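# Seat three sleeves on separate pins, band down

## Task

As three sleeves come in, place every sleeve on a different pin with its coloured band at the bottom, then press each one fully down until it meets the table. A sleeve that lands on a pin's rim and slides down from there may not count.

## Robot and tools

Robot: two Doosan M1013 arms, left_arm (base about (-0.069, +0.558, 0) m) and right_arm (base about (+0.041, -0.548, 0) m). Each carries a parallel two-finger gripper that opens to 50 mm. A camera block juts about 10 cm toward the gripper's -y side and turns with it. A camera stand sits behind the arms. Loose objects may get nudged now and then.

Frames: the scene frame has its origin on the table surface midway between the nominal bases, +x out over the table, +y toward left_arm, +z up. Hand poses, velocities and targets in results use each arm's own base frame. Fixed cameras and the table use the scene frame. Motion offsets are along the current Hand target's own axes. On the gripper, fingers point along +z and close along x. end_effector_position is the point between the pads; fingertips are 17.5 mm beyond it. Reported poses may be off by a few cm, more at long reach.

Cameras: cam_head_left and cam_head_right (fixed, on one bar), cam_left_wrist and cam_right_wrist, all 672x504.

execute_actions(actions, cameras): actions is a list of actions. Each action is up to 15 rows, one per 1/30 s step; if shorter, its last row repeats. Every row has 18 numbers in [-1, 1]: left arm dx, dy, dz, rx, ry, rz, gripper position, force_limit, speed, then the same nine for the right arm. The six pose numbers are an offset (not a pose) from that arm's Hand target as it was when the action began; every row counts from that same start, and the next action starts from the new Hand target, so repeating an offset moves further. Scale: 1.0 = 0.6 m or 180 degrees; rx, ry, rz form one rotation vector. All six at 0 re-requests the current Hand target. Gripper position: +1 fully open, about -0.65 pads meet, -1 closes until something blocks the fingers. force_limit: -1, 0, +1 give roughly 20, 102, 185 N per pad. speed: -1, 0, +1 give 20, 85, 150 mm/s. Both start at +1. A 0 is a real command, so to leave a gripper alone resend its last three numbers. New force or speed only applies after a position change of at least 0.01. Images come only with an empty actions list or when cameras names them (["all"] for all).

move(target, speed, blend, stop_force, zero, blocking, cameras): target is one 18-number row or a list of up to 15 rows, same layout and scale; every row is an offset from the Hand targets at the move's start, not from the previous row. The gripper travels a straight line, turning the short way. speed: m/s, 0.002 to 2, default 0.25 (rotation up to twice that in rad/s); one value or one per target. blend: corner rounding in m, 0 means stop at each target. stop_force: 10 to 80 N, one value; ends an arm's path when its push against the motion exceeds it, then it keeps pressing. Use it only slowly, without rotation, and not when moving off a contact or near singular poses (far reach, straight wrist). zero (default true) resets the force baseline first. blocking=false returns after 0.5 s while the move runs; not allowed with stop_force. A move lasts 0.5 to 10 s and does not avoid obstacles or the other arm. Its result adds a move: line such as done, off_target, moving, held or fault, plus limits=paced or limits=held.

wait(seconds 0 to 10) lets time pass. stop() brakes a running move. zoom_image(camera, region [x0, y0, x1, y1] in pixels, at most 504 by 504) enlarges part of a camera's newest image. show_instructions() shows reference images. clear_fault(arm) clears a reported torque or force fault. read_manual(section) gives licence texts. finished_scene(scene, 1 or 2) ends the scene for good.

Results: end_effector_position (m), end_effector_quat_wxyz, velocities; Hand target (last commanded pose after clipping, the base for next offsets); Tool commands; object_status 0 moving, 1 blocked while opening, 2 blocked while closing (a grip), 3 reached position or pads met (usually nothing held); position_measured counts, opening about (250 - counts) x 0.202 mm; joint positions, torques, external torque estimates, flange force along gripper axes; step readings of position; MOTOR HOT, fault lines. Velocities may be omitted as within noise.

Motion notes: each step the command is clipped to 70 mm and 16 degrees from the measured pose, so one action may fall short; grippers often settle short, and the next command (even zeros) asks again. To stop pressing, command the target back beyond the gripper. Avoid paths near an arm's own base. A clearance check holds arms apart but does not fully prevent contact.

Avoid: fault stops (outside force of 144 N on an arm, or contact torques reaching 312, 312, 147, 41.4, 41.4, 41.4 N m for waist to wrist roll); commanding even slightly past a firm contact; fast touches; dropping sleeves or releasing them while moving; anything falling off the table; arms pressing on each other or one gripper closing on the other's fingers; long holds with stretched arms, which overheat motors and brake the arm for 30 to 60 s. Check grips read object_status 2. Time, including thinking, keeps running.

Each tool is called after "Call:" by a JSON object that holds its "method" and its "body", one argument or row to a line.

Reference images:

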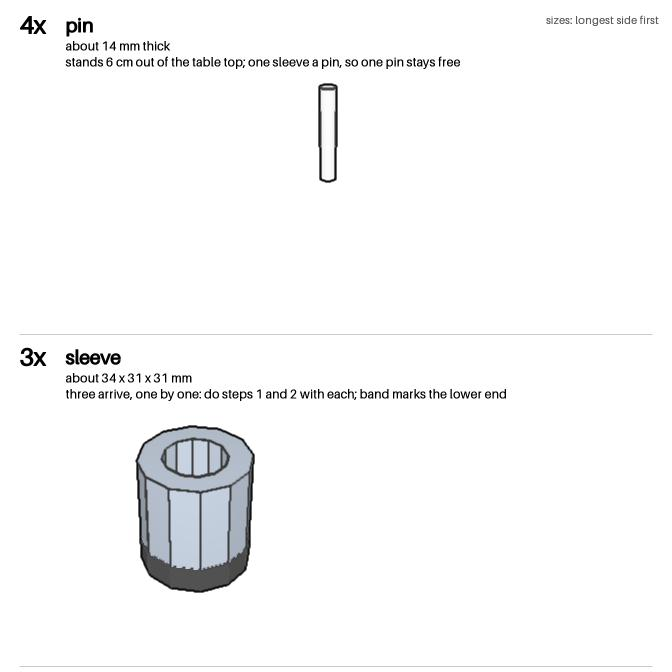

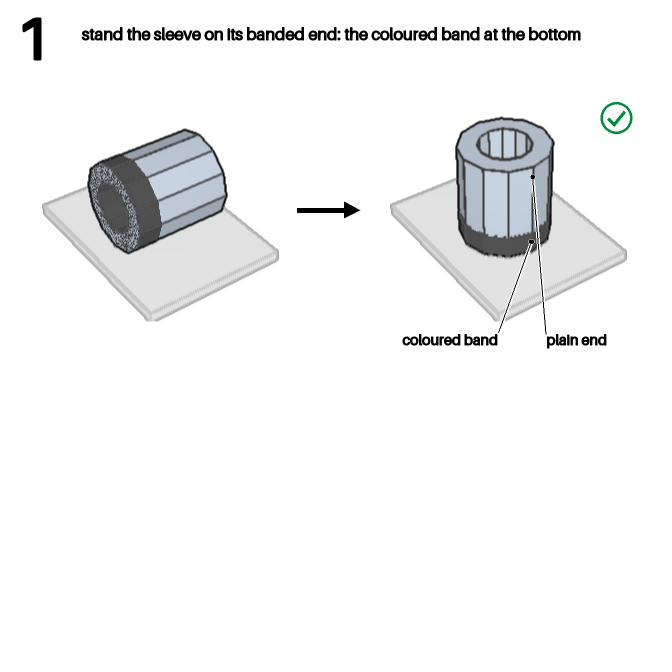

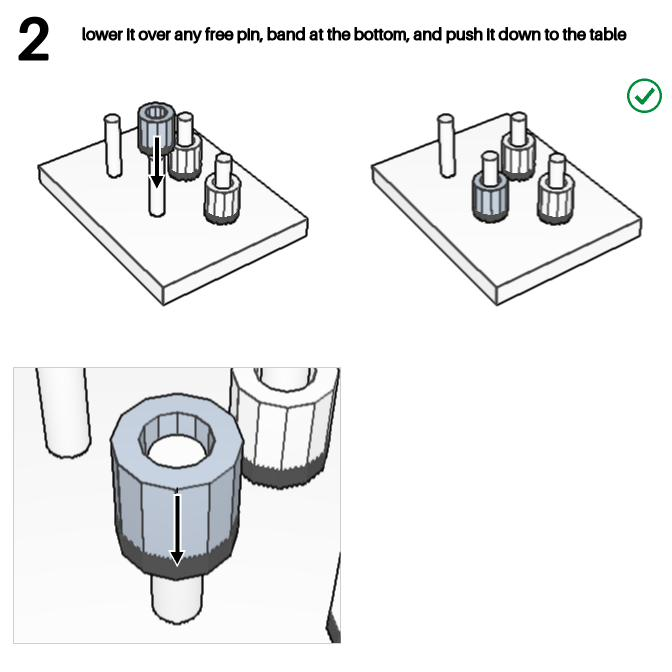

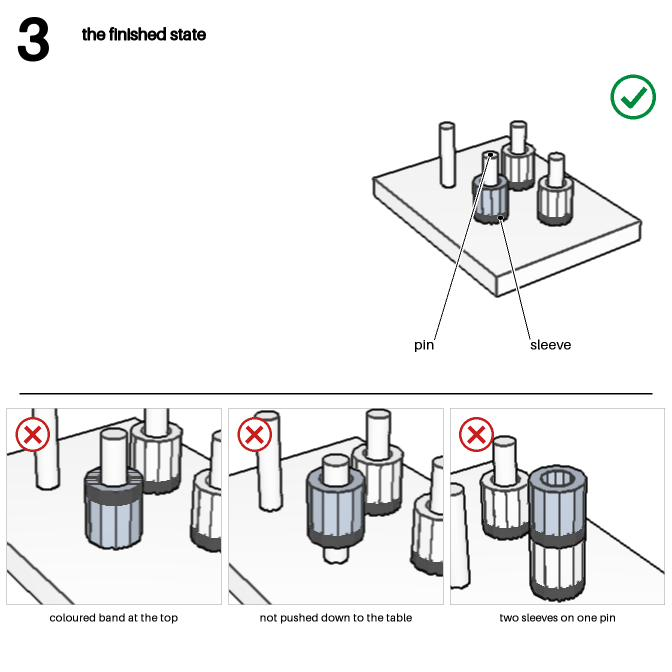

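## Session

Call:
{"method": "execute_actions", "body": {
  "actions": []
}}

Scene clock: 0.00 s.
left_arm: end_effector_position=(+1.0023, +0.3761, +0.3254) position_measured=3 object_status=3 end_effector_quat_wxyz=(-0.184, -0.078, +0.791, +0.578) | right_arm: end_effector_position=(+0.4436, +1.0342, +0.3560) position_measured=3 object_status=3 end_effector_quat_wxyz=(-0.417, +0.263, +0.698, +0.520)
Joint positions: left_arm=[0.075 1.129 0.471 1.281 1.883 -1.48] | right_arm=[0.922 0.734 1.249 1.721 0.971 -0.958]
Joint velocities: within noise
Joint torques (N m): no reading
External joint torques (N m): no reading
Flange force (N): no reading
Hand target: left_arm +1.0023, +0.3761, +0.3254; -0.184, -0.078, +0.791, +0.578 | right_arm +0.4436, +1.0342, +0.3560; -0.417, +0.263, +0.698, +0.520
Tool commands: left_gripper/position=+1.0 left_gripper/force_limit=+1.0 left_gripper/speed=+1.0 right_gripper/position=+1.0 right_gripper/force_limit=+1.0 right_gripper/speed=+1.0
camera_calibration:
cam_left_wrist: T_world_to_cam=[[-0.916008, -0.348469, 0.198741, 0.992002], [0.206485, 0.0151874, 0.978332, -0.514298], [-0.343937, 0.937197, 0.0580418, 0.101547], [0, 0, 0, 1]] pos_world=[1.0498, 0.258324, 0.300109]
cam_right_wrist: T_world_to_cam=[[-0.517011, -0.0730514, 0.852856, 0.0150915], [0.85593, -0.0334476, 0.516009, -0.513001], [-0.00916922, 0.996767, 0.0798196, -0.927355], [0, 0, 0, 1]] pos_world=[0.438392, 0.908301, 0.325863]

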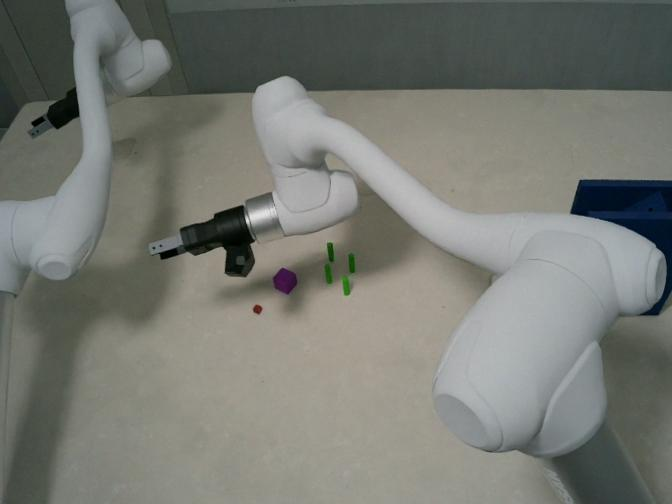

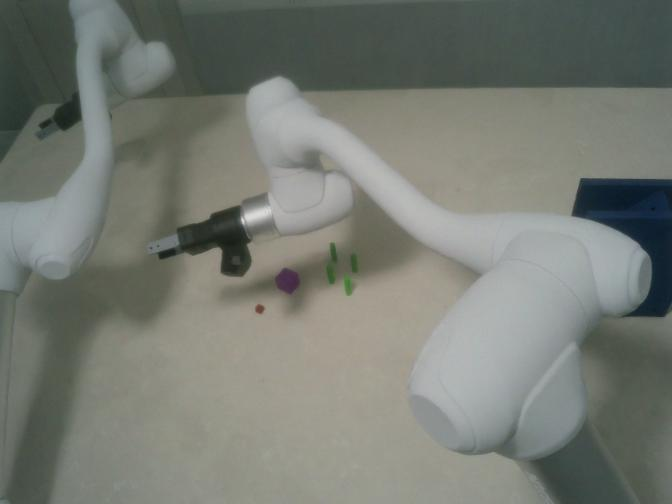

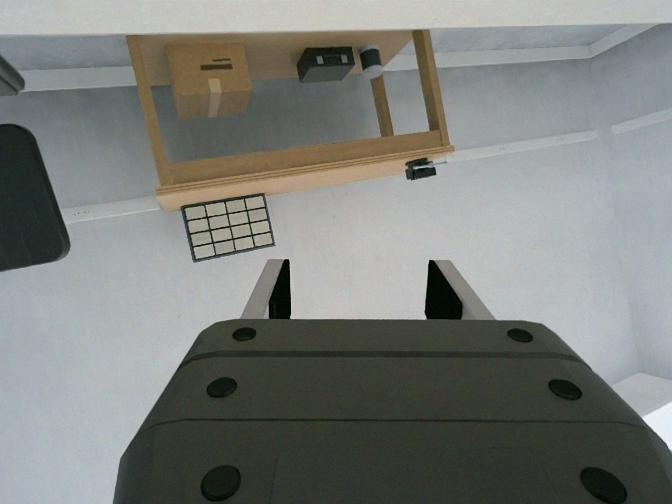

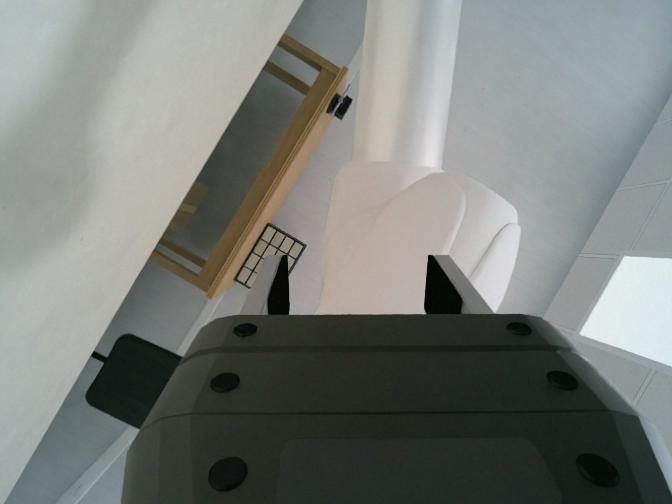

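Call:
{"method": "move", "body": {
  "target": [0.7165,0.0588,0.2507,0,0,0,1,1,1, -0.1187,0.0305,-0.6788,0.4136,-0.2459,-0.2581,1,1,1],
  "speed": 0.35,
  "cameras": ["all"]
}}

Scene clock: 49.80 s.
left_arm: end_effector_position=(+0.5526, +0.3757, +0.4057) position_measured=3 object_status=3 end_effector_quat_wxyz=(-0.184, -0.078, +0.791, +0.578) | right_arm: end_effector_position=(+0.6203, +0.6600, +0.3503) position_measured=3 object_status=3 end_effector_quat_wxyz=(+0.000, -0.139, +0.990, -0.001)
Joint positions: left_arm=[0.125 0.295 1.767 1.202 1.684 -1.911] | right_arm=[0.779 0.594 1.023 -0.001 1.525 -1.071]
Joint torques (N m): left_arm=[0.65 -71.72 -38.6 4.27 1.33 0.39] | right_arm=[4.02 -106.76 -42.72 3.62 0.13 0.12]
External joint torques (N m): left_arm=[-0.64 1.7 -0.79 -0.44 0.2 -0.38] | right_arm=[-4.27 4.23 -0.72 0.63 -0.1 -0.12]
Flange force (N): left_arm=[-3.6 -1.0 -2.1] | right_arm=[-11.0 0.9 -0.6]
Hand target: left_arm +0.5526, +0.3757, +0.4057; -0.184, -0.078, +0.791, +0.578 | right_arm +0.6203, +0.6600, +0.3503; +0.000, -0.139, +0.990, -0.001
Off the commanded pose: left_arm 0.000 m, 0 deg | right_arm 0.000 m, 0 deg.
move: done
camera_calibration:
cam_left_wrist: T_world_to_cam=[[-0.915989, -0.348469, 0.198831, 0.563929], [0.20657, 0.0152184, 0.978314, -0.500047], [-0.343937, 0.937197, 0.0580431, -0.0574081], [0, 0, 0, 1]] pos_world=[0.600102, 0.257924, 0.380409]
cam_right_wrist: T_world_to_cam=[[-0.959812, -0.280584, 0.00579961, 0.792273], [-0.260645, 0.898884, 0.352238, -0.539193], [-0.104046, 0.336571, -0.935892, 0.298033], [0, 0, 0, 1]] pos_world=[0.650904, 0.606662, 0.464256]

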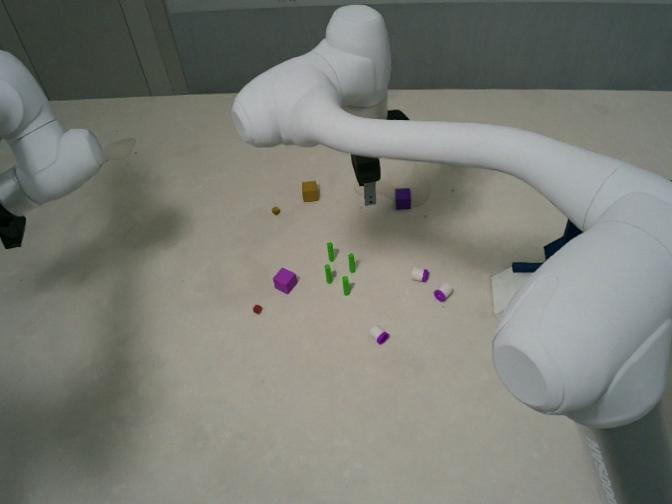

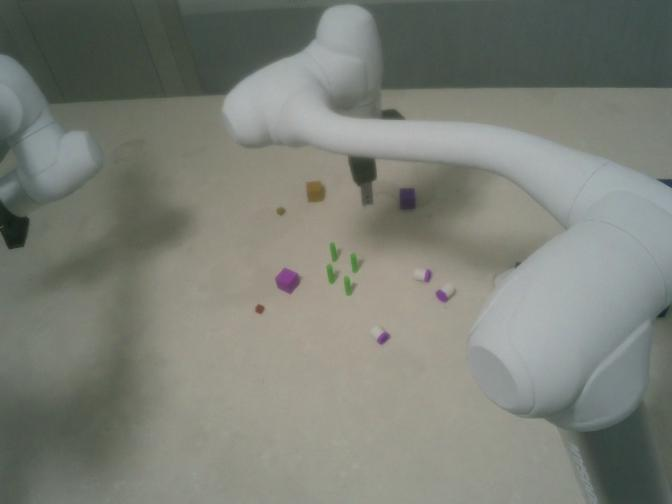

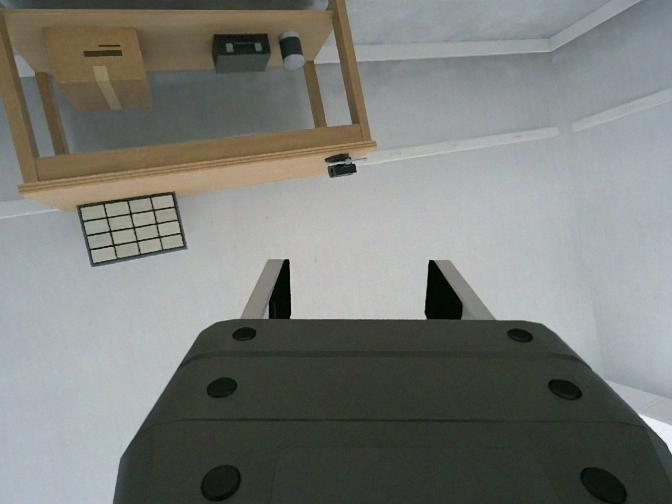

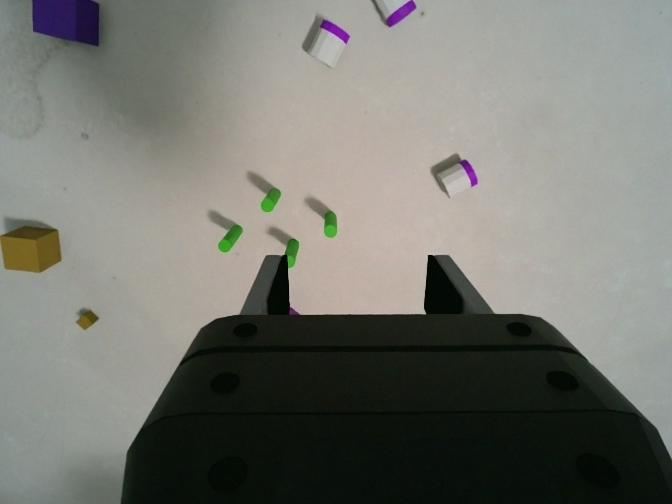

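Call:
{"method": "zoom_image", "body": {
  "camera": "cam_right_wrist",
  "region": [290, 0, 430, 90]
}}

Call:
{"method": "zoom_image", "body": {
  "camera": "cam_right_wrist",
  "region": [420, 140, 500, 210]
}}

Call:
{"method": "zoom_image", "body": {
  "camera": "cam_right_wrist",
  "region": [210, 160, 360, 275]
}}

Call:
{"method": "zoom_image", "body": {
  "camera": "cam_head_left",
  "region": [350, 250, 470, 350]
}}

Scaled by 3.600 from the camera's 672x504 image, which has a finer 960x720 frame.

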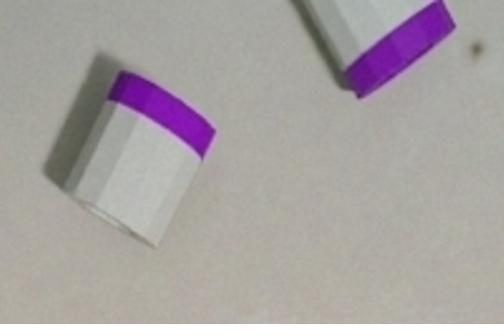

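Scaled by 6.300 from the camera's 672x504 image, which has a finer 960x720 frame.

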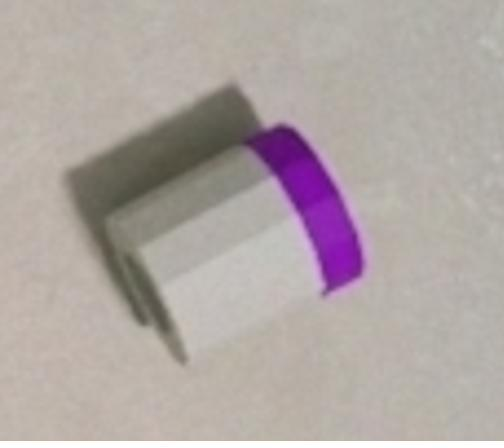

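Scaled by 3.360 from the camera's 672x504 image, which has a finer 960x720 frame.

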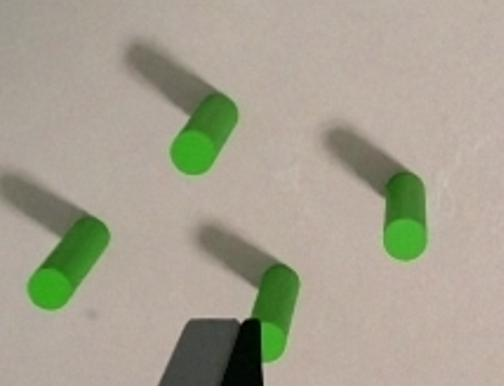

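Scaled by 4.200 from the camera's 672x504 image, which has a finer 960x720 frame.

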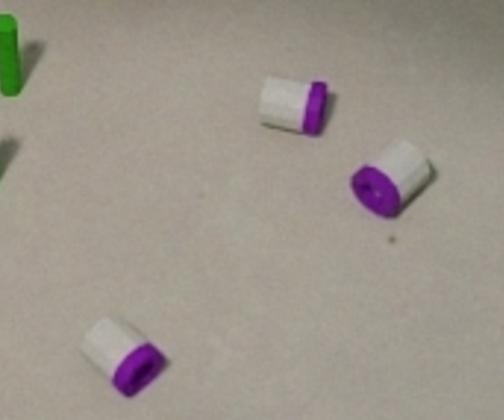

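Call:
{"method": "move", "body": {
  "target": [0,0,0,0,0,0,1,1,1, 0.2105,0.0277,0.4005,0.2247,0.135,0.3259,1,-0.5,-0.8],
  "speed": 0.3,
  "cameras": ["cam_right_wrist", "cam_head_left"]
}}

Call:
{"method": "zoom_image", "body": {
  "camera": "cam_right_wrist",
  "region": [220, 60, 500, 330]
}}

Scene clock: 180.93 s.
left_arm: end_effector_position=(+0.5526, +0.3757, +0.4057) position_measured=3 object_status=3 end_effector_quat_wxyz=(-0.184, -0.078, +0.791, +0.578) | right_arm: end_effector_position=(+0.4944, +0.6409, +0.1100) position_measured=3 object_status=3 end_effector_quat_wxyz=(-0.149, +0.361, +0.850, -0.353)
Joint positions: left_arm=[0.125 0.295 1.767 1.202 1.684 -1.911] | right_arm=[0.85 0.924 1.033 0.062 1.968 0.084]
Joint torques (N m): left_arm=[0.38 -73.32 -38.62 4.39 1.4 0.35] | right_arm=[4.05 -127.4 -37.72 3.88 2.31 0.38]
External joint torques (N m): left_arm=[-0.41 2.91 -1 -0.52 0.12 -0.34] | right_arm=[-4.5 5.83 -0.2 0.26 -0.14 -0.38]
Flange force (N): left_arm=[-5.9 -1.3 -2.1] | right_arm=[-3.4 10.7 -4.7]
Hand target: left_arm +0.5526, +0.3757, +0.4057; -0.184, -0.078, +0.791, +0.578 | right_arm +0.4944, +0.6409, +0.1100; -0.149, +0.361, +0.850, -0.353
Off the commanded pose: left_arm 0.000 m, 0 deg | right_arm 0.000 m, 0 deg.
move: done
camera_calibration:
cam_right_wrist: T_world_to_cam=[[-0.694128, 0.71982, 0.00678198, -0.105056], [0.653973, 0.634513, -0.411961, -0.668944], [-0.300841, -0.281519, -0.911176, 0.557135], [0, 0, 0, 1]] pos_world=[0.532159, 0.656919, 0.232782]
Images, in order (width x height): cam_head_left 672x504, cam_right_wrist 672x504.

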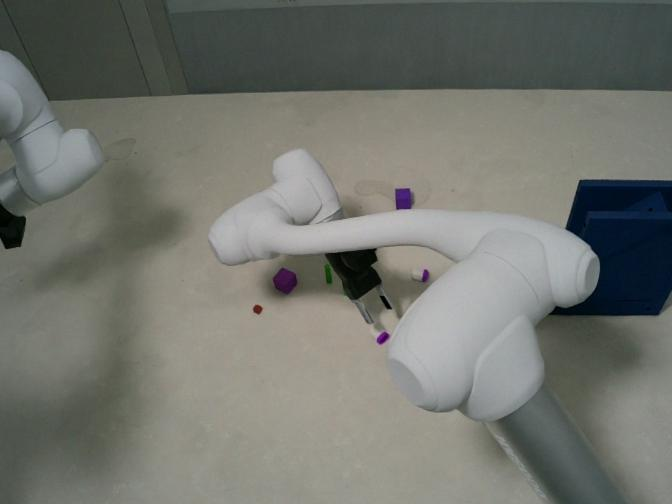

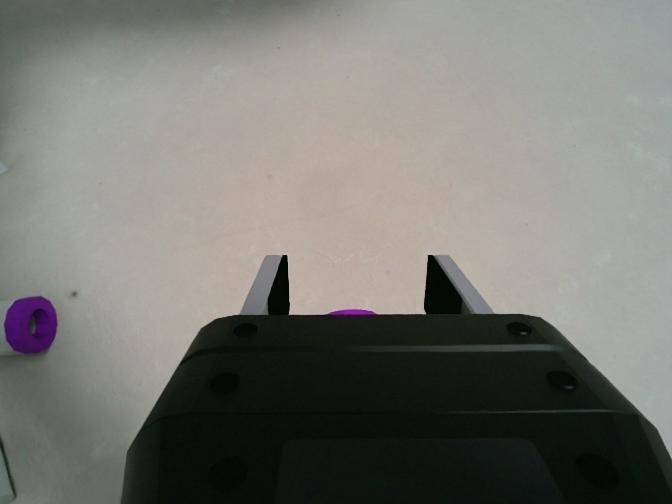

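Scaled by 1.800 from the camera's 672x504 image, which has a finer 960x720 frame.

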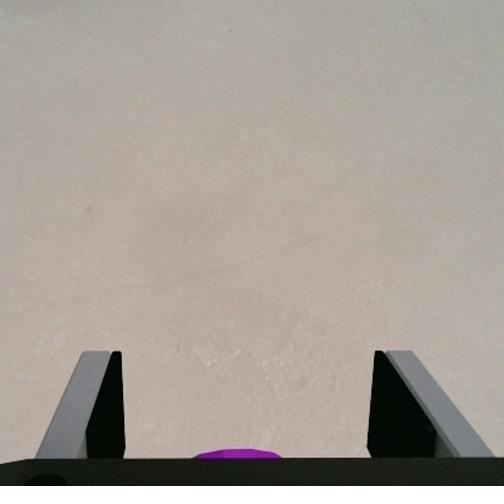

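Call:
{"method": "move", "body": {
  "target": [
    [0,0,0,0,0,0,1,1,1, 0.0025,0.1014,0.1014,0,0,0,1,-0.5,-0.8],
    [0,0,0,0,0,0,1,1,1, 0.0025,0.1014,0.1014,0,0,0,-1,-0.5,-0.6],
    [0,0,0,0,0,0,1,1,1, 0.0025,-0.0118,-0.0118,0,0,0,-1,-0.5,-0.6],
    [0,0,0,0,0,0,1,1,1, 0.0152,-0.0415,0.0178,0,-0.4164,-0.4164,-1,-0.5,-0.6],
    [0,0,0,0,0,0,1,1,1, 0.0858,0.0143,0.0753,-0.3387,0.0,-0.6355,-1,-0.5,-0.6]
  ],
  "speed": [0.12, 0.1, 0.12, 0.45, 0.45],
  "blend": [0, 0, 0.015, 0.02, 0],
  "cameras": ["cam_right_wrist", "cam_head_left"]
}}

Scene clock: 230.90 s.
left_arm: end_effector_position=(+0.5526, +0.3757, +0.4057) position_measured=3 object_status=3 end_effector_quat_wxyz=(-0.184, -0.078, +0.791, +0.578) | right_arm: end_effector_position=(+0.4401, +0.6599, +0.0719) position_measured=105 object_status=2 end_effector_quat_wxyz=(-0.191, -0.462, +0.801, +0.331)
Joint positions: left_arm=[0.125 0.295 1.767 1.202 1.684 -1.911] | right_arm=[0.693 0.694 1.557 0.754 1.314 -2.286]
Joint torques (N m): left_arm=[1.08 -72.92 -38.61 4.24 1.41 0.35] | right_arm=[3.97 -106.85 -34.61 3.77 1.62 0.28]
External joint torques (N m): left_arm=[-0.99 2.52 -0.9 -0.39 0.12 -0.33] | right_arm=[-4.34 4.62 -0.27 0.21 -0.26 -0.28]
Flange force (N): left_arm=[-5.0 -1.4 -2.7] | right_arm=[-3.9 -8.4 -1.0]
Hand target: left_arm +0.5526, +0.3757, +0.4057; -0.184, -0.078, +0.791, +0.578 | right_arm +0.4401, +0.6599, +0.0719; -0.191, -0.462, +0.801, +0.331
Off the commanded pose: left_arm 0.000 m, 0 deg | right_arm 0.000 m, 0 deg.
move: done
camera_calibration:
cam_right_wrist: T_world_to_cam=[[-0.493508, -0.86974, 0.00129668, 0.8048], [-0.358412, 0.204728, 0.910839, -0.0270751], [-0.792459, 0.449042, -0.41276, 0.209838], [0, 0, 0, 1]] pos_world=[0.553759, 0.611284, 0.11023]
Images, in order (width x height): cam_head_left 672x504, cam_right_wrist 672x504.

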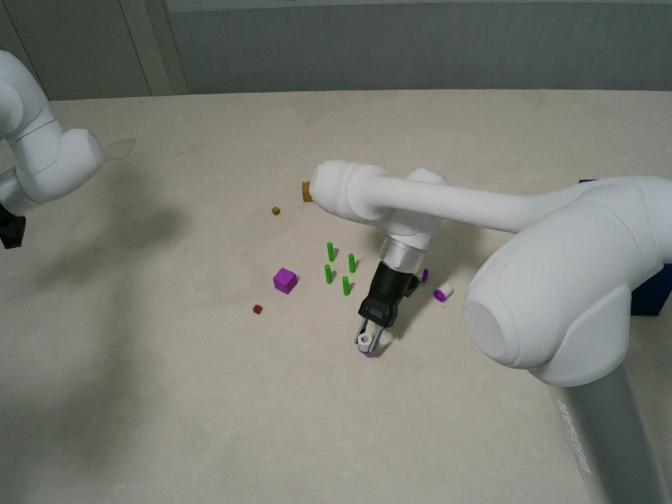

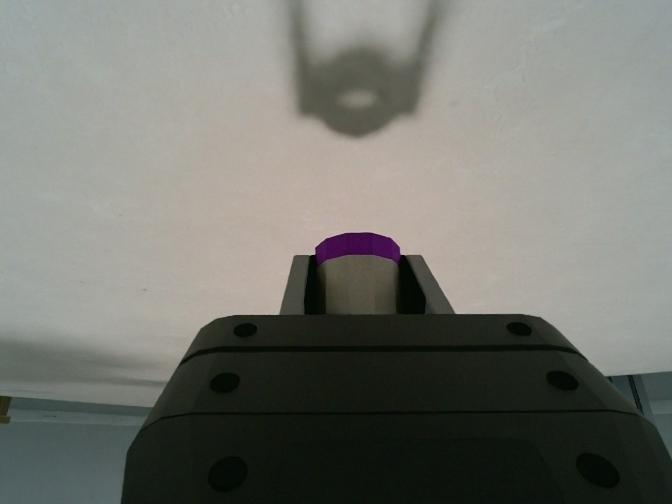

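Call:
{"method": "move", "body": {
  "target": [
    [0,0,0,0,0,0,1,1,1, 0,-0.0448,0.0448,0,0,0,-1,-0.5,-0.6],
    [0,0,0,0,0,0,1,1,1, 0,-0.0683,0.0683,0,0,0,-1,-0.5,-0.6]
  ],
  "speed": [0.1, 0.015],
  "stop_force": 10,
  "cameras": ["cam_right_wrist"]
}}

Scene clock: 245.53 s.
left_arm: end_effector_position=(+0.5526, +0.3757, +0.4057) position_measured=3 object_status=3 end_effector_quat_wxyz=(-0.184, -0.078, +0.791, +0.578) | right_arm: end_effector_position=(+0.4401, +0.6599, +0.0230) position_measured=105 object_status=2 end_effector_quat_wxyz=(-0.191, -0.462, +0.801, +0.331)
Joint positions: left_arm=[0.125 0.295 1.767 1.202 1.684 -1.911] | right_arm=[0.692 0.746 1.571 0.768 1.266 -2.334]
Joint torques (N m): left_arm=[0.76 -73.11 -38.61 4.33 1.41 0.32] | right_arm=[3.56 -88.48 -25.29 0.06 -2.51 0.35]
External joint torques (N m): left_arm=[-0.68 2.8 -0.79 -0.5 0.12 -0.3] | right_arm=[-3.22 -15.83 -7.72 3.64 3.95 -0.35]
Flange force (N): left_arm=[-5.3 -1.5 -2.3] | right_arm=[-0.4 11.8 -18.4]
Hand target: left_arm +0.5526, +0.3757, +0.4057; -0.184, -0.078, +0.791, +0.578 | right_arm +0.4401, +0.6599, +0.0230; -0.191, -0.462, +0.801, +0.331 (not the last commanded pose)
Off the commanded pose: left_arm 0.000 m, 0 deg | right_arm 0.009 m, 0 deg.
move: contact (right_arm); path passed 1 of 2 targets
camera_calibration:
cam_right_wrist: T_world_to_cam=[[-0.493478, -0.869758, 0.00113418, 0.804917], [-0.358231, 0.204438, 0.910975, 0.0175672], [-0.79256, 0.449139, -0.41246, 0.189711], [0, 0, 0, 1]] pos_world=[0.553859, 0.611285, 0.061332]
Images, in order (width x height): cam_right_wrist 672x504.

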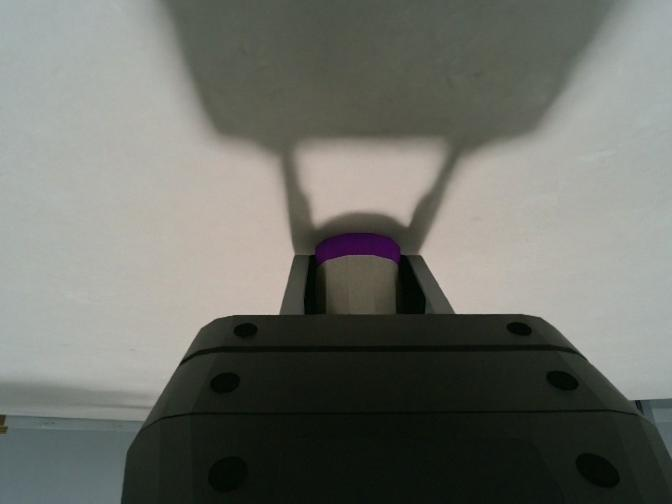

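Call:
{"method": "move", "body": {
  "target": [
    [0,0,0,0,0,0,1,1,1, 0,0,0,0,0,0,1,-0.5,-0.8],
    [0,0,0,0,0,0,1,1,1, 0,0,-0.1,0,0,0,1,-0.5,-0.8],
    [0,0,0,0,0,0,1,1,1, 0,0.1117,-0.0933,0.25,0,0,1,-0.5,-0.8]
  ],
  "speed": [0.1, 0.15, 0.3],
  "blend": [0, 0.02, 0],
  "cameras": ["cam_right_wrist"]
}}

Call:
{"method": "zoom_image", "body": {
  "camera": "cam_right_wrist",
  "region": [260, 180, 460, 330]
}}

Scene clock: 258.27 s.
left_arm: end_effector_position=(+0.5526, +0.3757, +0.4057) position_measured=3 object_status=3 end_effector_quat_wxyz=(-0.184, -0.078, +0.791, +0.578) | right_arm: end_effector_position=(+0.4333, +0.6639, +0.1100) position_measured=3 object_status=3 end_effector_quat_wxyz=(+0.000, -0.500, +0.866, -0.001)
Joint positions: left_arm=[0.125 0.295 1.767 1.202 1.684 -1.911] | right_arm=[0.949 0.529 1.582 -0.001 1.032 -1.667]
Joint torques (N m): left_arm=[0.26 -72.94 -38.85 4.26 1.43 0.35] | right_arm=[4.08 -94.67 -36.84 3.25 0.11 0.19]
External joint torques (N m): left_arm=[-0.4 2.53 -0.78 -0.39 0.09 -0.34] | right_arm=[-4.57 5.12 -0.13 0.35 -0.13 -0.19]
Flange force (N): left_arm=[-5.0 -1.3 -1.7] | right_arm=[-6.7 -6.4 4.4]
Hand target: left_arm +0.5526, +0.3757, +0.4057; -0.184, -0.078, +0.791, +0.578 | right_arm +0.4333, +0.6639, +0.1099; +0.000, -0.500, +0.866, -0.001
Off the commanded pose: left_arm 0.000 m, 0 deg | right_arm 0.000 m, 0 deg.
move: done
camera_calibration:
cam_right_wrist: T_world_to_cam=[[-0.495789, -0.868417, 0.00675592, 0.804409], [-0.811475, 0.466023, 0.352607, 0.0191526], [-0.309358, 0.169336, -0.935747, 0.252353], [0, 0, 0, 1]] pos_world=[0.492426, 0.646904, 0.223951]
Images, in order (width x height): cam_right_wrist 672x504.

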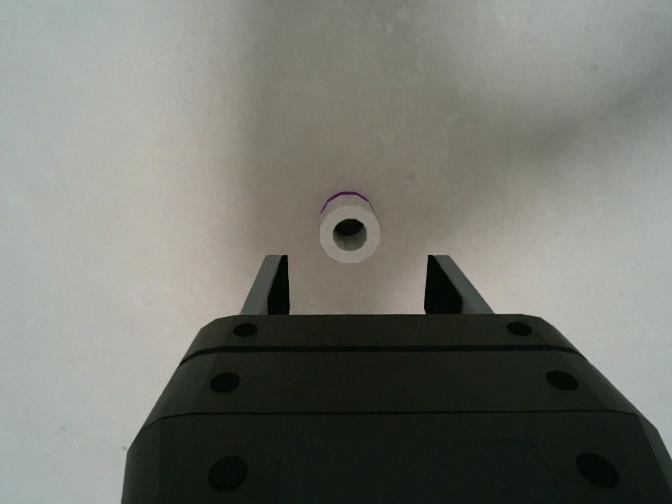

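Scaled by 2.520 from the camera's 672x504 image, which has a finer 960x720 frame.

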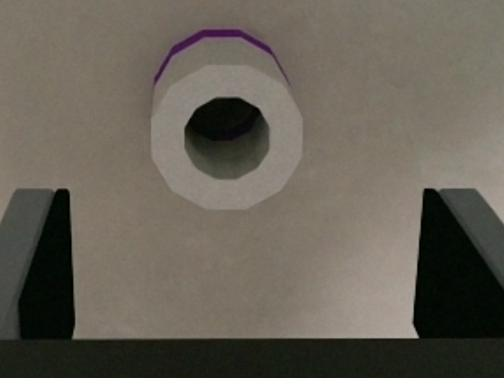

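Call:
{"method": "move", "body": {
  "target": [
    [0,0,0,0,0,0,1,1,1, 0,0,0.1403,0,0,0,1,-0.5,-0.8],
    [0,0,0,0,0,0,1,1,1, 0,0,0.1403,0,0,0,-1,-0.5,-0.6],
    [0,0,0,0,0,0,1,1,1, 0,0,-0.008,0,0,0,-1,-0.5,-0.6],
    [0,0,0,0,0,0,1,1,1, -0.3298,-0.1643,0.0165,0,0,0,-1,-0.5,-0.6]
  ],
  "speed": [0.12, 0.1, 0.12, 0.25],
  "blend": [0, 0, 0.02, 0],
  "cameras": ["cam_right_wrist"]
}}

Call:
{"method": "zoom_image", "body": {
  "camera": "cam_right_wrist",
  "region": [260, 120, 460, 330]
}}

Scene clock: 278.90 s.
left_arm: end_effector_position=(+0.5526, +0.3757, +0.4057) position_measured=3 object_status=3 end_effector_quat_wxyz=(-0.184, -0.078, +0.791, +0.578) | right_arm: end_effector_position=(+0.6177, +0.7858, +0.1000) position_measured=104 object_status=2 end_effector_quat_wxyz=(+0.000, -0.500, +0.866, -0.001)
Joint positions: left_arm=[0.125 0.295 1.767 1.202 1.684 -1.911] | right_arm=[0.87 0.852 1.028 -0.001 1.262 -1.747]
Joint torques (N m): left_arm=[0.92 -73.14 -38.54 4.31 1.43 0.35] | right_arm=[3.95 -126.38 -40.98 3.75 0.15 0.21]
External joint torques (N m): left_arm=[-0.82 2.57 -0.9 -0.47 0.1 -0.34] | right_arm=[-3.85 5.92 -0.29 0.29 -0.17 -0.21]
Flange force (N): left_arm=[-5.1 -1.4 -2.5] | right_arm=[-10.5 -5.6 3.4]
Hand target: left_arm +0.5526, +0.3757, +0.4057; -0.184, -0.078, +0.791, +0.578 | right_arm +0.6177, +0.7858, +0.1000; +0.000, -0.500, +0.866, -0.001
Off the commanded pose: left_arm 0.000 m, 0 deg | right_arm 0.000 m, 0 deg.
move: done
camera_calibration:
cam_right_wrist: T_world_to_cam=[[-0.495793, -0.868414, 0.00685003, 1.00174], [-0.81147, 0.466064, 0.352562, 0.115482], [-0.309363, 0.169239, -0.935763, 0.27948], [0, 0, 0, 1]] pos_world=[0.676826, 0.768804, 0.21395]
Images, in order (width x height): cam_right_wrist 672x504.

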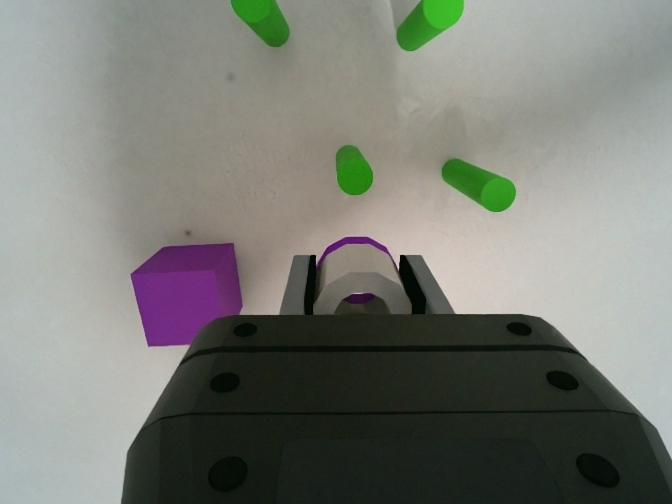

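Scaled by 2.400 from the camera's 672x504 image, which has a finer 960x720 frame.

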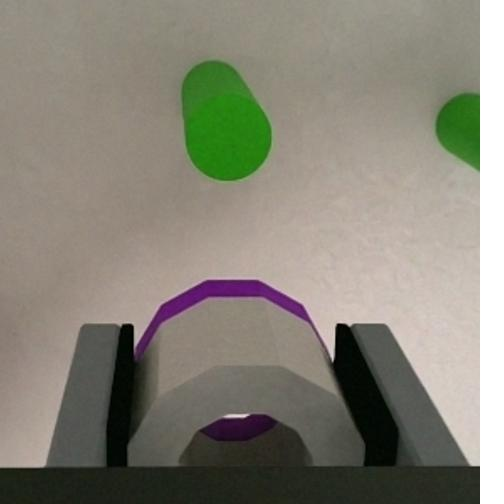

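Call:
{"method": "move", "body": {
  "target": [
    [0,0,0,0,0,0,1,1,1, -0.0011,-0.058,0,0,0,0,-1,-0.5,-0.6],
    [0,0,0,0,0,0,1,1,1, -0.0011,-0.058,0.0168,0,0,0,-1,-0.5,-0.6]
  ],
  "speed": [0.1, 0.1],
  "blend": [0.005, 0],
  "cameras": ["cam_right_wrist"]
}}

Call:
{"method": "move", "body": {
  "target": [
    [0,0,0,0,0,0,1,1,1, 0,0,0.0185,0,0,0,-1,-0.5,-0.6],
    [0,0,0,0,0,0,1,1,1, 0,0,0.0935,0,0,0,-1,-0.5,-0.6],
    [0,0,0,0,0,0,1,1,1, 0,0,0.1202,0,0,0,-1,-0.5,-0.6]
  ],
  "speed": [0.015, 0.04, 0.015],
  "stop_force": 12,
  "cameras": ["cam_right_wrist"]
}}

Scene clock: 291.87 s.
left_arm: end_effector_position=(+0.5526, +0.3757, +0.4057) position_measured=3 object_status=3 end_effector_quat_wxyz=(-0.184, -0.078, +0.791, +0.578) | right_arm: end_effector_position=(+0.6481, +0.7690, +0.0901) position_measured=104 object_status=2 end_effector_quat_wxyz=(+0.000, -0.500, +0.866, -0.001)
Joint positions: left_arm=[0.125 0.295 1.767 1.202 1.684 -1.911] | right_arm=[0.837 0.869 1.015 -0.001 1.258 -1.78]
Joint torques (N m): left_arm=[0.64 -73.36 -38.47 4.28 1.47 0.35] | right_arm=[4.95 -128.55 -40.94 3.69 0.15 0.15]
External joint torques (N m): left_arm=[-0.55 2.78 -1.11 -0.42 0.07 -0.33] | right_arm=[-4.81 5.52 -0.82 0.4 -0.17 -0.15]
Flange force (N): left_arm=[-5.9 -1.1 -2.2] | right_arm=[-11.3 -7.0 2.8]
Hand target: left_arm +0.5526, +0.3757, +0.4057; -0.184, -0.078, +0.791, +0.578 | right_arm +0.6482, +0.7690, +0.0899; +0.000, -0.500, +0.866, -0.001
Off the commanded pose: left_arm 0.000 m, 0 deg | right_arm 0.000 m, 0 deg.
move: done
camera_calibration:
cam_right_wrist: T_world_to_cam=[[-0.495768, -0.868427, 0.00693207, 1.00227], [-0.811484, 0.466074, 0.352519, 0.151517], [-0.309368, 0.169142, -0.935779, 0.282449], [0, 0, 0, 1]] pos_world=[0.707226, 0.752003, 0.20395]
Images, in order (width x height): cam_right_wrist 672x504.

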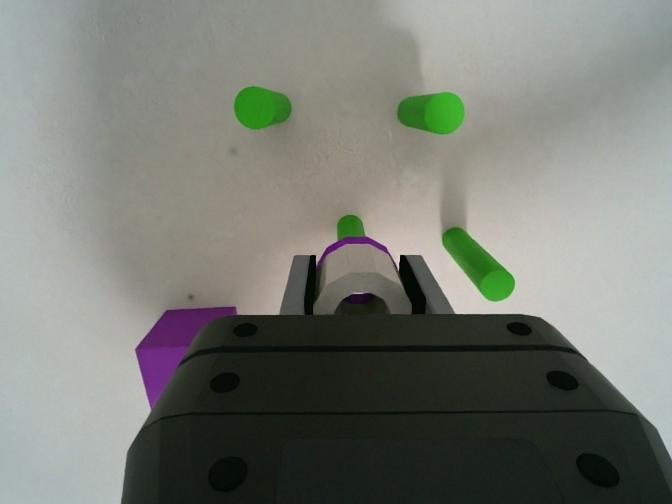

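Scene clock: 294.93 s.
left_arm: end_effector_position=(+0.5526, +0.3757, +0.4057) position_measured=3 object_status=3 end_effector_quat_wxyz=(-0.184, -0.078, +0.791, +0.578) | right_arm: end_effector_position=(+0.6483, +0.7690, +0.0260) position_measured=104 object_status=2 end_effector_quat_wxyz=(+0.000, -0.500, +0.866, -0.001)
Joint positions: left_arm=[0.125 0.295 1.767 1.202 1.684 -1.911] | right_arm=[0.836 0.911 1.057 -0.001 1.174 -1.78]
Joint torques (N m): left_arm=[0.55 -72.84 -38.59 4.33 1.41 0.33] | right_arm=[3.86 -97.22 -26.28 3.57 -0.76 0.2]
External joint torques (N m): left_arm=[-0.66 3.46 -0.6 -0.51 0.1 -0.32] | right_arm=[-3.54 -26 -13.74 0.35 0.74 -0.2]
Flange force (N): left_arm=[-6.0 -2.1 -2.2] | right_arm=[-1.7 -4.1 -27.0]
Hand target: left_arm +0.5526, +0.3757, +0.4057; -0.184, -0.078, +0.791, +0.578 | right_arm +0.6483, +0.7690, +0.0259; +0.000, -0.500, +0.866, -0.001 (not the last commanded pose)
Off the commanded pose: left_arm 0.000 m, 0 deg | right_arm 0.008 m, 0 deg.
move: contact (right_arm); path passed 2 of 3 targets
camera_calibration:
cam_right_wrist: T_world_to_cam=[[-0.495844, -0.868388, 0.0064352, 1.0029], [-0.811559, 0.466007, 0.352434, 0.174355], [-0.309048, 0.16953, -0.935815, 0.222112], [0, 0, 0, 1]] pos_world=[0.707427, 0.752005, 0.139953]
Images, in order (width x height): cam_right_wrist 672x504.

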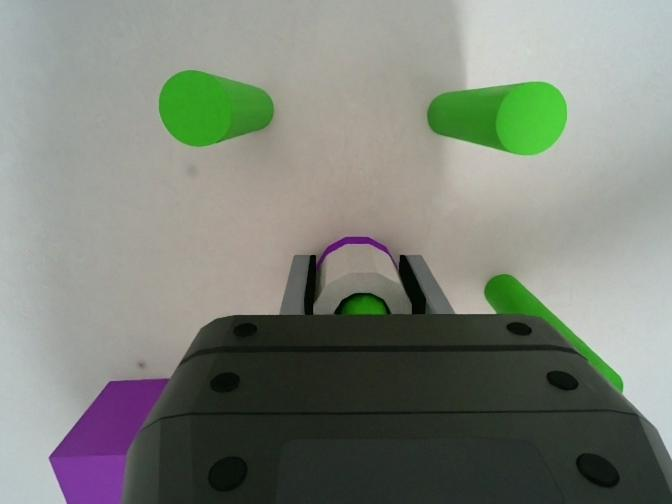

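Call:
{"method": "move", "body": {
  "target": [
    [0,0,0,0,0,0,1,1,1, 0,0,0,0,0,0,1,-0.5,-0.8],
    [0,0,0,0,0,0,1,1,1, 0,0,-0.165,0,0,0,1,-0.5,-0.8],
    [0,0,0,0,0,0,1,1,1, 0.4247,-0.1925,-0.1402,-0.2221,-0.0097,0.0266,1,-0.5,-0.8]
  ],
  "speed": [0.1, 0.15, 0.3],
  "blend": [0, 0.02, 0],
  "cameras": ["cam_right_wrist", "cam_head_left"]
}}

Call:
{"method": "zoom_image", "body": {
  "camera": "cam_right_wrist",
  "region": [220, 60, 500, 330]
}}

Scene clock: 315.47 s.
left_arm: end_effector_position=(+0.5526, +0.3757, +0.4057) position_measured=3 object_status=3 end_effector_quat_wxyz=(-0.184, -0.078, +0.791, +0.578) | right_arm: end_effector_position=(+0.6206, +0.4908, +0.1103) position_measured=3 object_status=3 end_effector_quat_wxyz=(-0.158, -0.434, +0.834, +0.303)
Joint positions: left_arm=[0.125 0.295 1.767 1.202 1.684 -1.911] | right_arm=[0.421 0.683 1.455 0.589 1.436 -2.322]
Joint torques (N m): left_arm=[0.49 -73.8 -38.57 4.27 1.4 0.45] | right_arm=[4.77 -108.45 -36.37 4.02 1.39 0.31]
External joint torques (N m): left_arm=[-0.78 4.12 -0.75 -0.43 0.11 -0.43] | right_arm=[-3.76 5.06 -0.49 0.37 -0.11 -0.31]
Flange force (N): left_arm=[-7.2 -2.5 -2.5] | right_arm=[-4.6 -8.7 -1.3]
Hand target: left_arm +0.5526, +0.3757, +0.4057; -0.184, -0.078, +0.791, +0.578 | right_arm +0.6207, +0.4907, +0.1103; -0.158, -0.434, +0.834, +0.303
Off the commanded pose: left_arm 0.000 m, 0 deg | right_arm 0.000 m, 0 deg.
move: done
camera_calibration:
cam_right_wrist: T_world_to_cam=[[-0.56732, -0.823496, 0.00127057, 0.769882], [-0.403272, 0.279165, 0.871458, 0.0329289], [-0.717997, 0.493883, -0.490469, 0.385117], [0, 0, 0, 1]] pos_world=[0.726561, 0.4346, 0.159213]
Images, in order (width x height): cam_head_left 672x504, cam_right_wrist 672x504.

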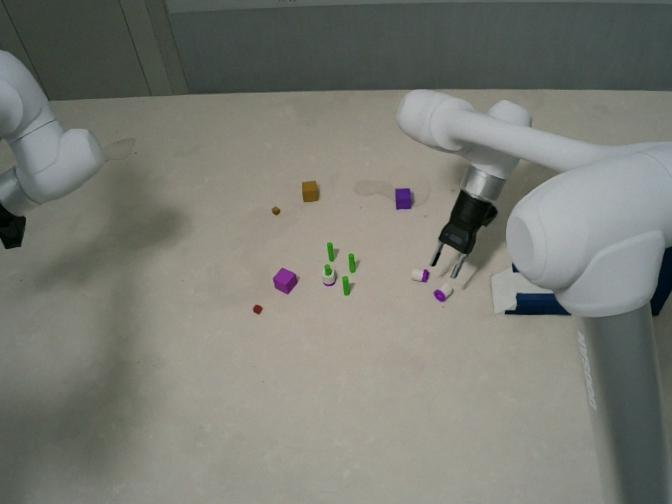

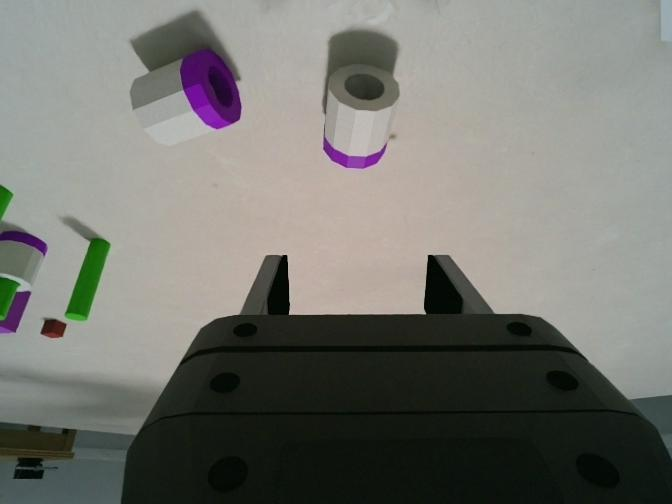

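Scaled by 1.800 from the camera's 672x504 image, which has a finer 960x720 frame.

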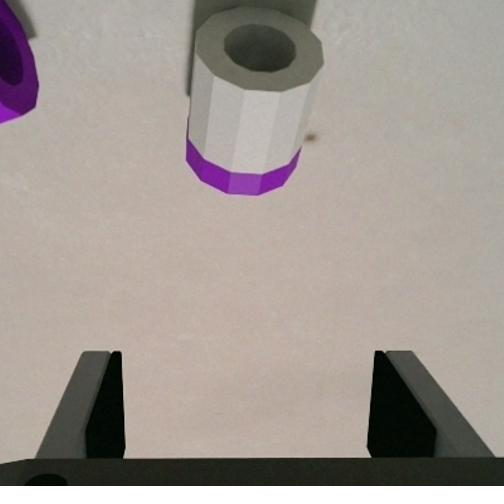

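Call:
{"method": "move", "body": {
  "target": [
    [0,0,0,0,0,0,1,1,1, 0.0045,-0.094,0.1088,0,-0.0107,0.0128,1,-0.5,-0.8],
    [0,0,0,0,0,0,1,1,1, 0.0045,-0.094,0.1088,0,-0.0107,0.0128,-1,-0.5,-0.6],
    [0,0,0,0,0,0,1,1,1, 0.0045,0.0,0.0,0,-0.0107,0.0128,-1,-0.5,-0.6],
    [0,0,0,0,0,0,1,1,1, -0.0228,0.2195,0.272,0.4996,-0.0026,-0.0307,-1,-0.5,-0.6]
  ],
  "speed": [0.12, 0.1, 0.12, 0.35],
  "blend": [0, 0, 0.02, 0],
  "cameras": ["cam_right_wrist"]
}}

Scene clock: 361.67 s.
left_arm: end_effector_position=(+0.5526, +0.3757, +0.4057) position_measured=3 object_status=3 end_effector_quat_wxyz=(-0.184, -0.078, +0.791, +0.578) | right_arm: end_effector_position=(+0.4601, +0.6199, +0.0697) position_measured=105 object_status=2 end_effector_quat_wxyz=(+0.211, -0.453, +0.785, -0.366)
Joint positions: left_arm=[0.125 0.295 1.767 1.202 1.684 -1.911] | right_arm=[1.176 0.652 1.688 -0.961 1.186 -0.877]
Joint torques (N m): left_arm=[0.78 -73.38 -38.5 4.27 1.4 0.27] | right_arm=[4.09 -96.5 -28.45 -0.16 1.65 0.04]
External joint torques (N m): left_arm=[-0.78 3.35 -0.84 -0.44 0.12 -0.26] | right_arm=[-3.94 3.87 0.03 0.25 -0.13 -0.04]
Flange force (N): left_arm=[-6.2 -1.7 -2.5] | right_arm=[-5.1 0.6 6.0]
Hand target: left_arm +0.5526, +0.3757, +0.4057; -0.184, -0.078, +0.791, +0.578 | right_arm +0.4600, +0.6200, +0.0697; +0.211, -0.453, +0.785, -0.367
Off the commanded pose: left_arm 0.000 m, 0 deg | right_arm 0.000 m, 0 deg.
move: done
camera_calibration:
cam_right_wrist: T_world_to_cam=[[-0.501571, -0.865073, 0.00868555, 0.780232], [-0.756258, 0.43356, -0.49, 0.129098], [0.42012, -0.252338, -0.871679, 0.151742], [0, 0, 0, 1]] pos_world=[0.425223, 0.657277, 0.188751]
Images, in order (width x height): cam_right_wrist 672x504.

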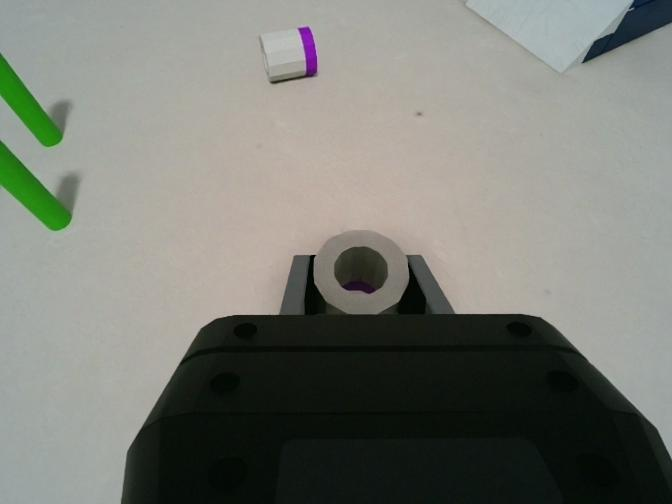

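Call:
{"method": "move", "body": {
  "target": [
    [0,0,0,0,0,0,1,1,1, 0,0.046,0.0386,0,0,0,-1,-0.5,-0.6],
    [0,0,0,0,0,0,1,1,1, 0,0.0715,0.06,0,0,0,-1,-0.5,-0.6]
  ],
  "speed": [0.1, 0.015],
  "stop_force": 10
}}

Call:
{"method": "move", "body": {
  "target": [
    [0,0,0,0,0,0,1,1,1, 0,0,0,0,0,0,1,-0.5,-0.8],
    [0,0,0,0,0,0,1,1,1, 0,0,-0.1,0,0,0,1,-0.5,-0.8],
    [0,0,0,0,0,0,1,1,1, 0,-0.1172,-0.0815,-0.2778,0,0,1,-0.5,-0.8]
  ],
  "speed": [0.1, 0.15, 0.3],
  "blend": [0, 0.02, 0],
  "cameras": ["cam_right_wrist"]
}}

Call:
{"method": "zoom_image", "body": {
  "camera": "cam_right_wrist",
  "region": [260, 180, 460, 330]
}}

Scene clock: 374.93 s.
left_arm: end_effector_position=(+0.5526, +0.3757, +0.4057) position_measured=3 object_status=3 end_effector_quat_wxyz=(-0.184, -0.078, +0.791, +0.578) | right_arm: end_effector_position=(+0.4601, +0.6200, +0.0256) position_measured=105 object_status=2 end_effector_quat_wxyz=(+0.211, -0.453, +0.785, -0.367)
Joint positions: left_arm=[0.125 0.295 1.767 1.202 1.684 -1.911] | right_arm=[1.176 0.704 1.698 -0.983 1.151 -0.821]
Joint torques (N m): left_arm=[0.66 -72.72 -38.68 4.28 1.44 0.3] | right_arm=[5.19 -81.07 -18.37 3.47 -1.76 0.01]
External joint torques (N m): left_arm=[-0.79 2.41 -0.75 -0.42 0.09 -0.29] | right_arm=[-5.45 -13.13 -7.84 -3.45 3.37 -0.01]
Flange force (N): left_arm=[-4.6 -1.4 -2.3] | right_arm=[-4.9 -17.8 -6.7]
Hand target: left_arm +0.5526, +0.3757, +0.4057; -0.184, -0.078, +0.791, +0.578 | right_arm +0.4601, +0.6200, +0.0256; +0.211, -0.453, +0.785, -0.367 (not the last commanded pose)
Off the commanded pose: left_arm 0.000 m, 0 deg | right_arm 0.012 m, 0 deg.
move: contact (right_arm); path passed 1 of 2 targets

Scene clock: 378.23 s.
left_arm: end_effector_position=(+0.5526, +0.3757, +0.4057) position_measured=3 object_status=3 end_effector_quat_wxyz=(-0.184, -0.078, +0.791, +0.578) | right_arm: end_effector_position=(+0.4667, +0.6162, +0.1109) position_measured=3 object_status=3 end_effector_quat_wxyz=(+0.000, -0.500, +0.866, -0.001)
Joint positions: left_arm=[0.125 0.295 1.767 1.202 1.684 -1.911] | right_arm=[0.878 0.501 1.626 -0.001 1.015 -1.738]
Joint torques (N m): left_arm=[0.19 -73.45 -38.77 4.27 1.44 0.35] | right_arm=[3.62 -91.6 -36.64 3.16 0.12 0.1]
External joint torques (N m): left_arm=[-0.23 3.12 -0.69 -0.43 0.09 -0.34] | right_arm=[-3.92 4.5 -0.12 0.42 -0.14 -0.1]
Flange force (N): left_arm=[-5.8 -1.7 -1.5] | right_arm=[-5.4 -5.9 4.0]
Hand target: left_arm +0.5526, +0.3757, +0.4057; -0.184, -0.078, +0.791, +0.578 | right_arm +0.4667, +0.6162, +0.1109; +0.000, -0.500, +0.866, -0.001
Off the commanded pose: left_arm 0.000 m, 0 deg | right_arm 0.000 m, 0 deg.
move: done
camera_calibration:
cam_right_wrist: T_world_to_cam=[[-0.495692, -0.868474, 0.00651814, 0.779489], [-0.811604, 0.465879, 0.352499, 0.0683923], [-0.309173, 0.169441, -0.93579, 0.271473], [0, 0, 0, 1]] pos_world=[0.525826, 0.599105, 0.224852]
Images, in order (width x height): cam_right_wrist 672x504.

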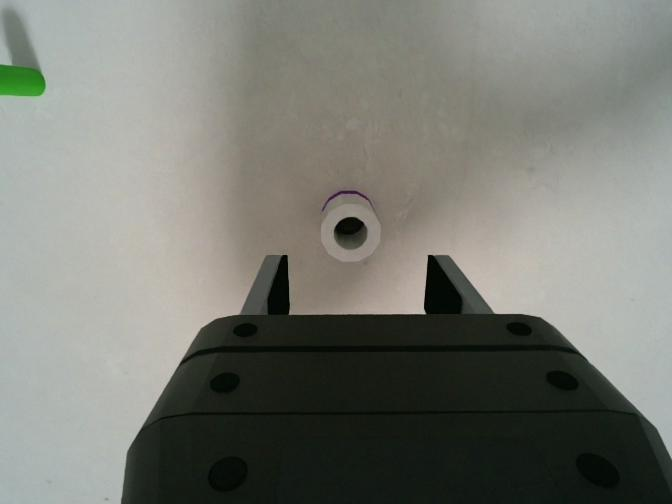

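Scaled by 2.520 from the camera's 672x504 image, which has a finer 960x720 frame.

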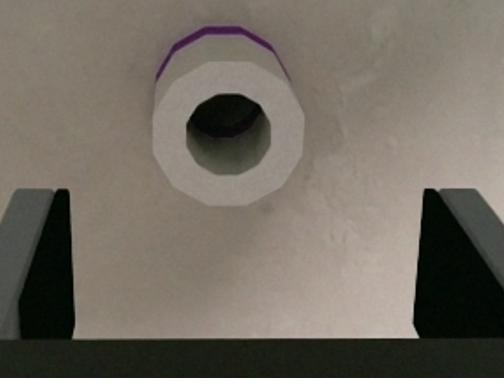

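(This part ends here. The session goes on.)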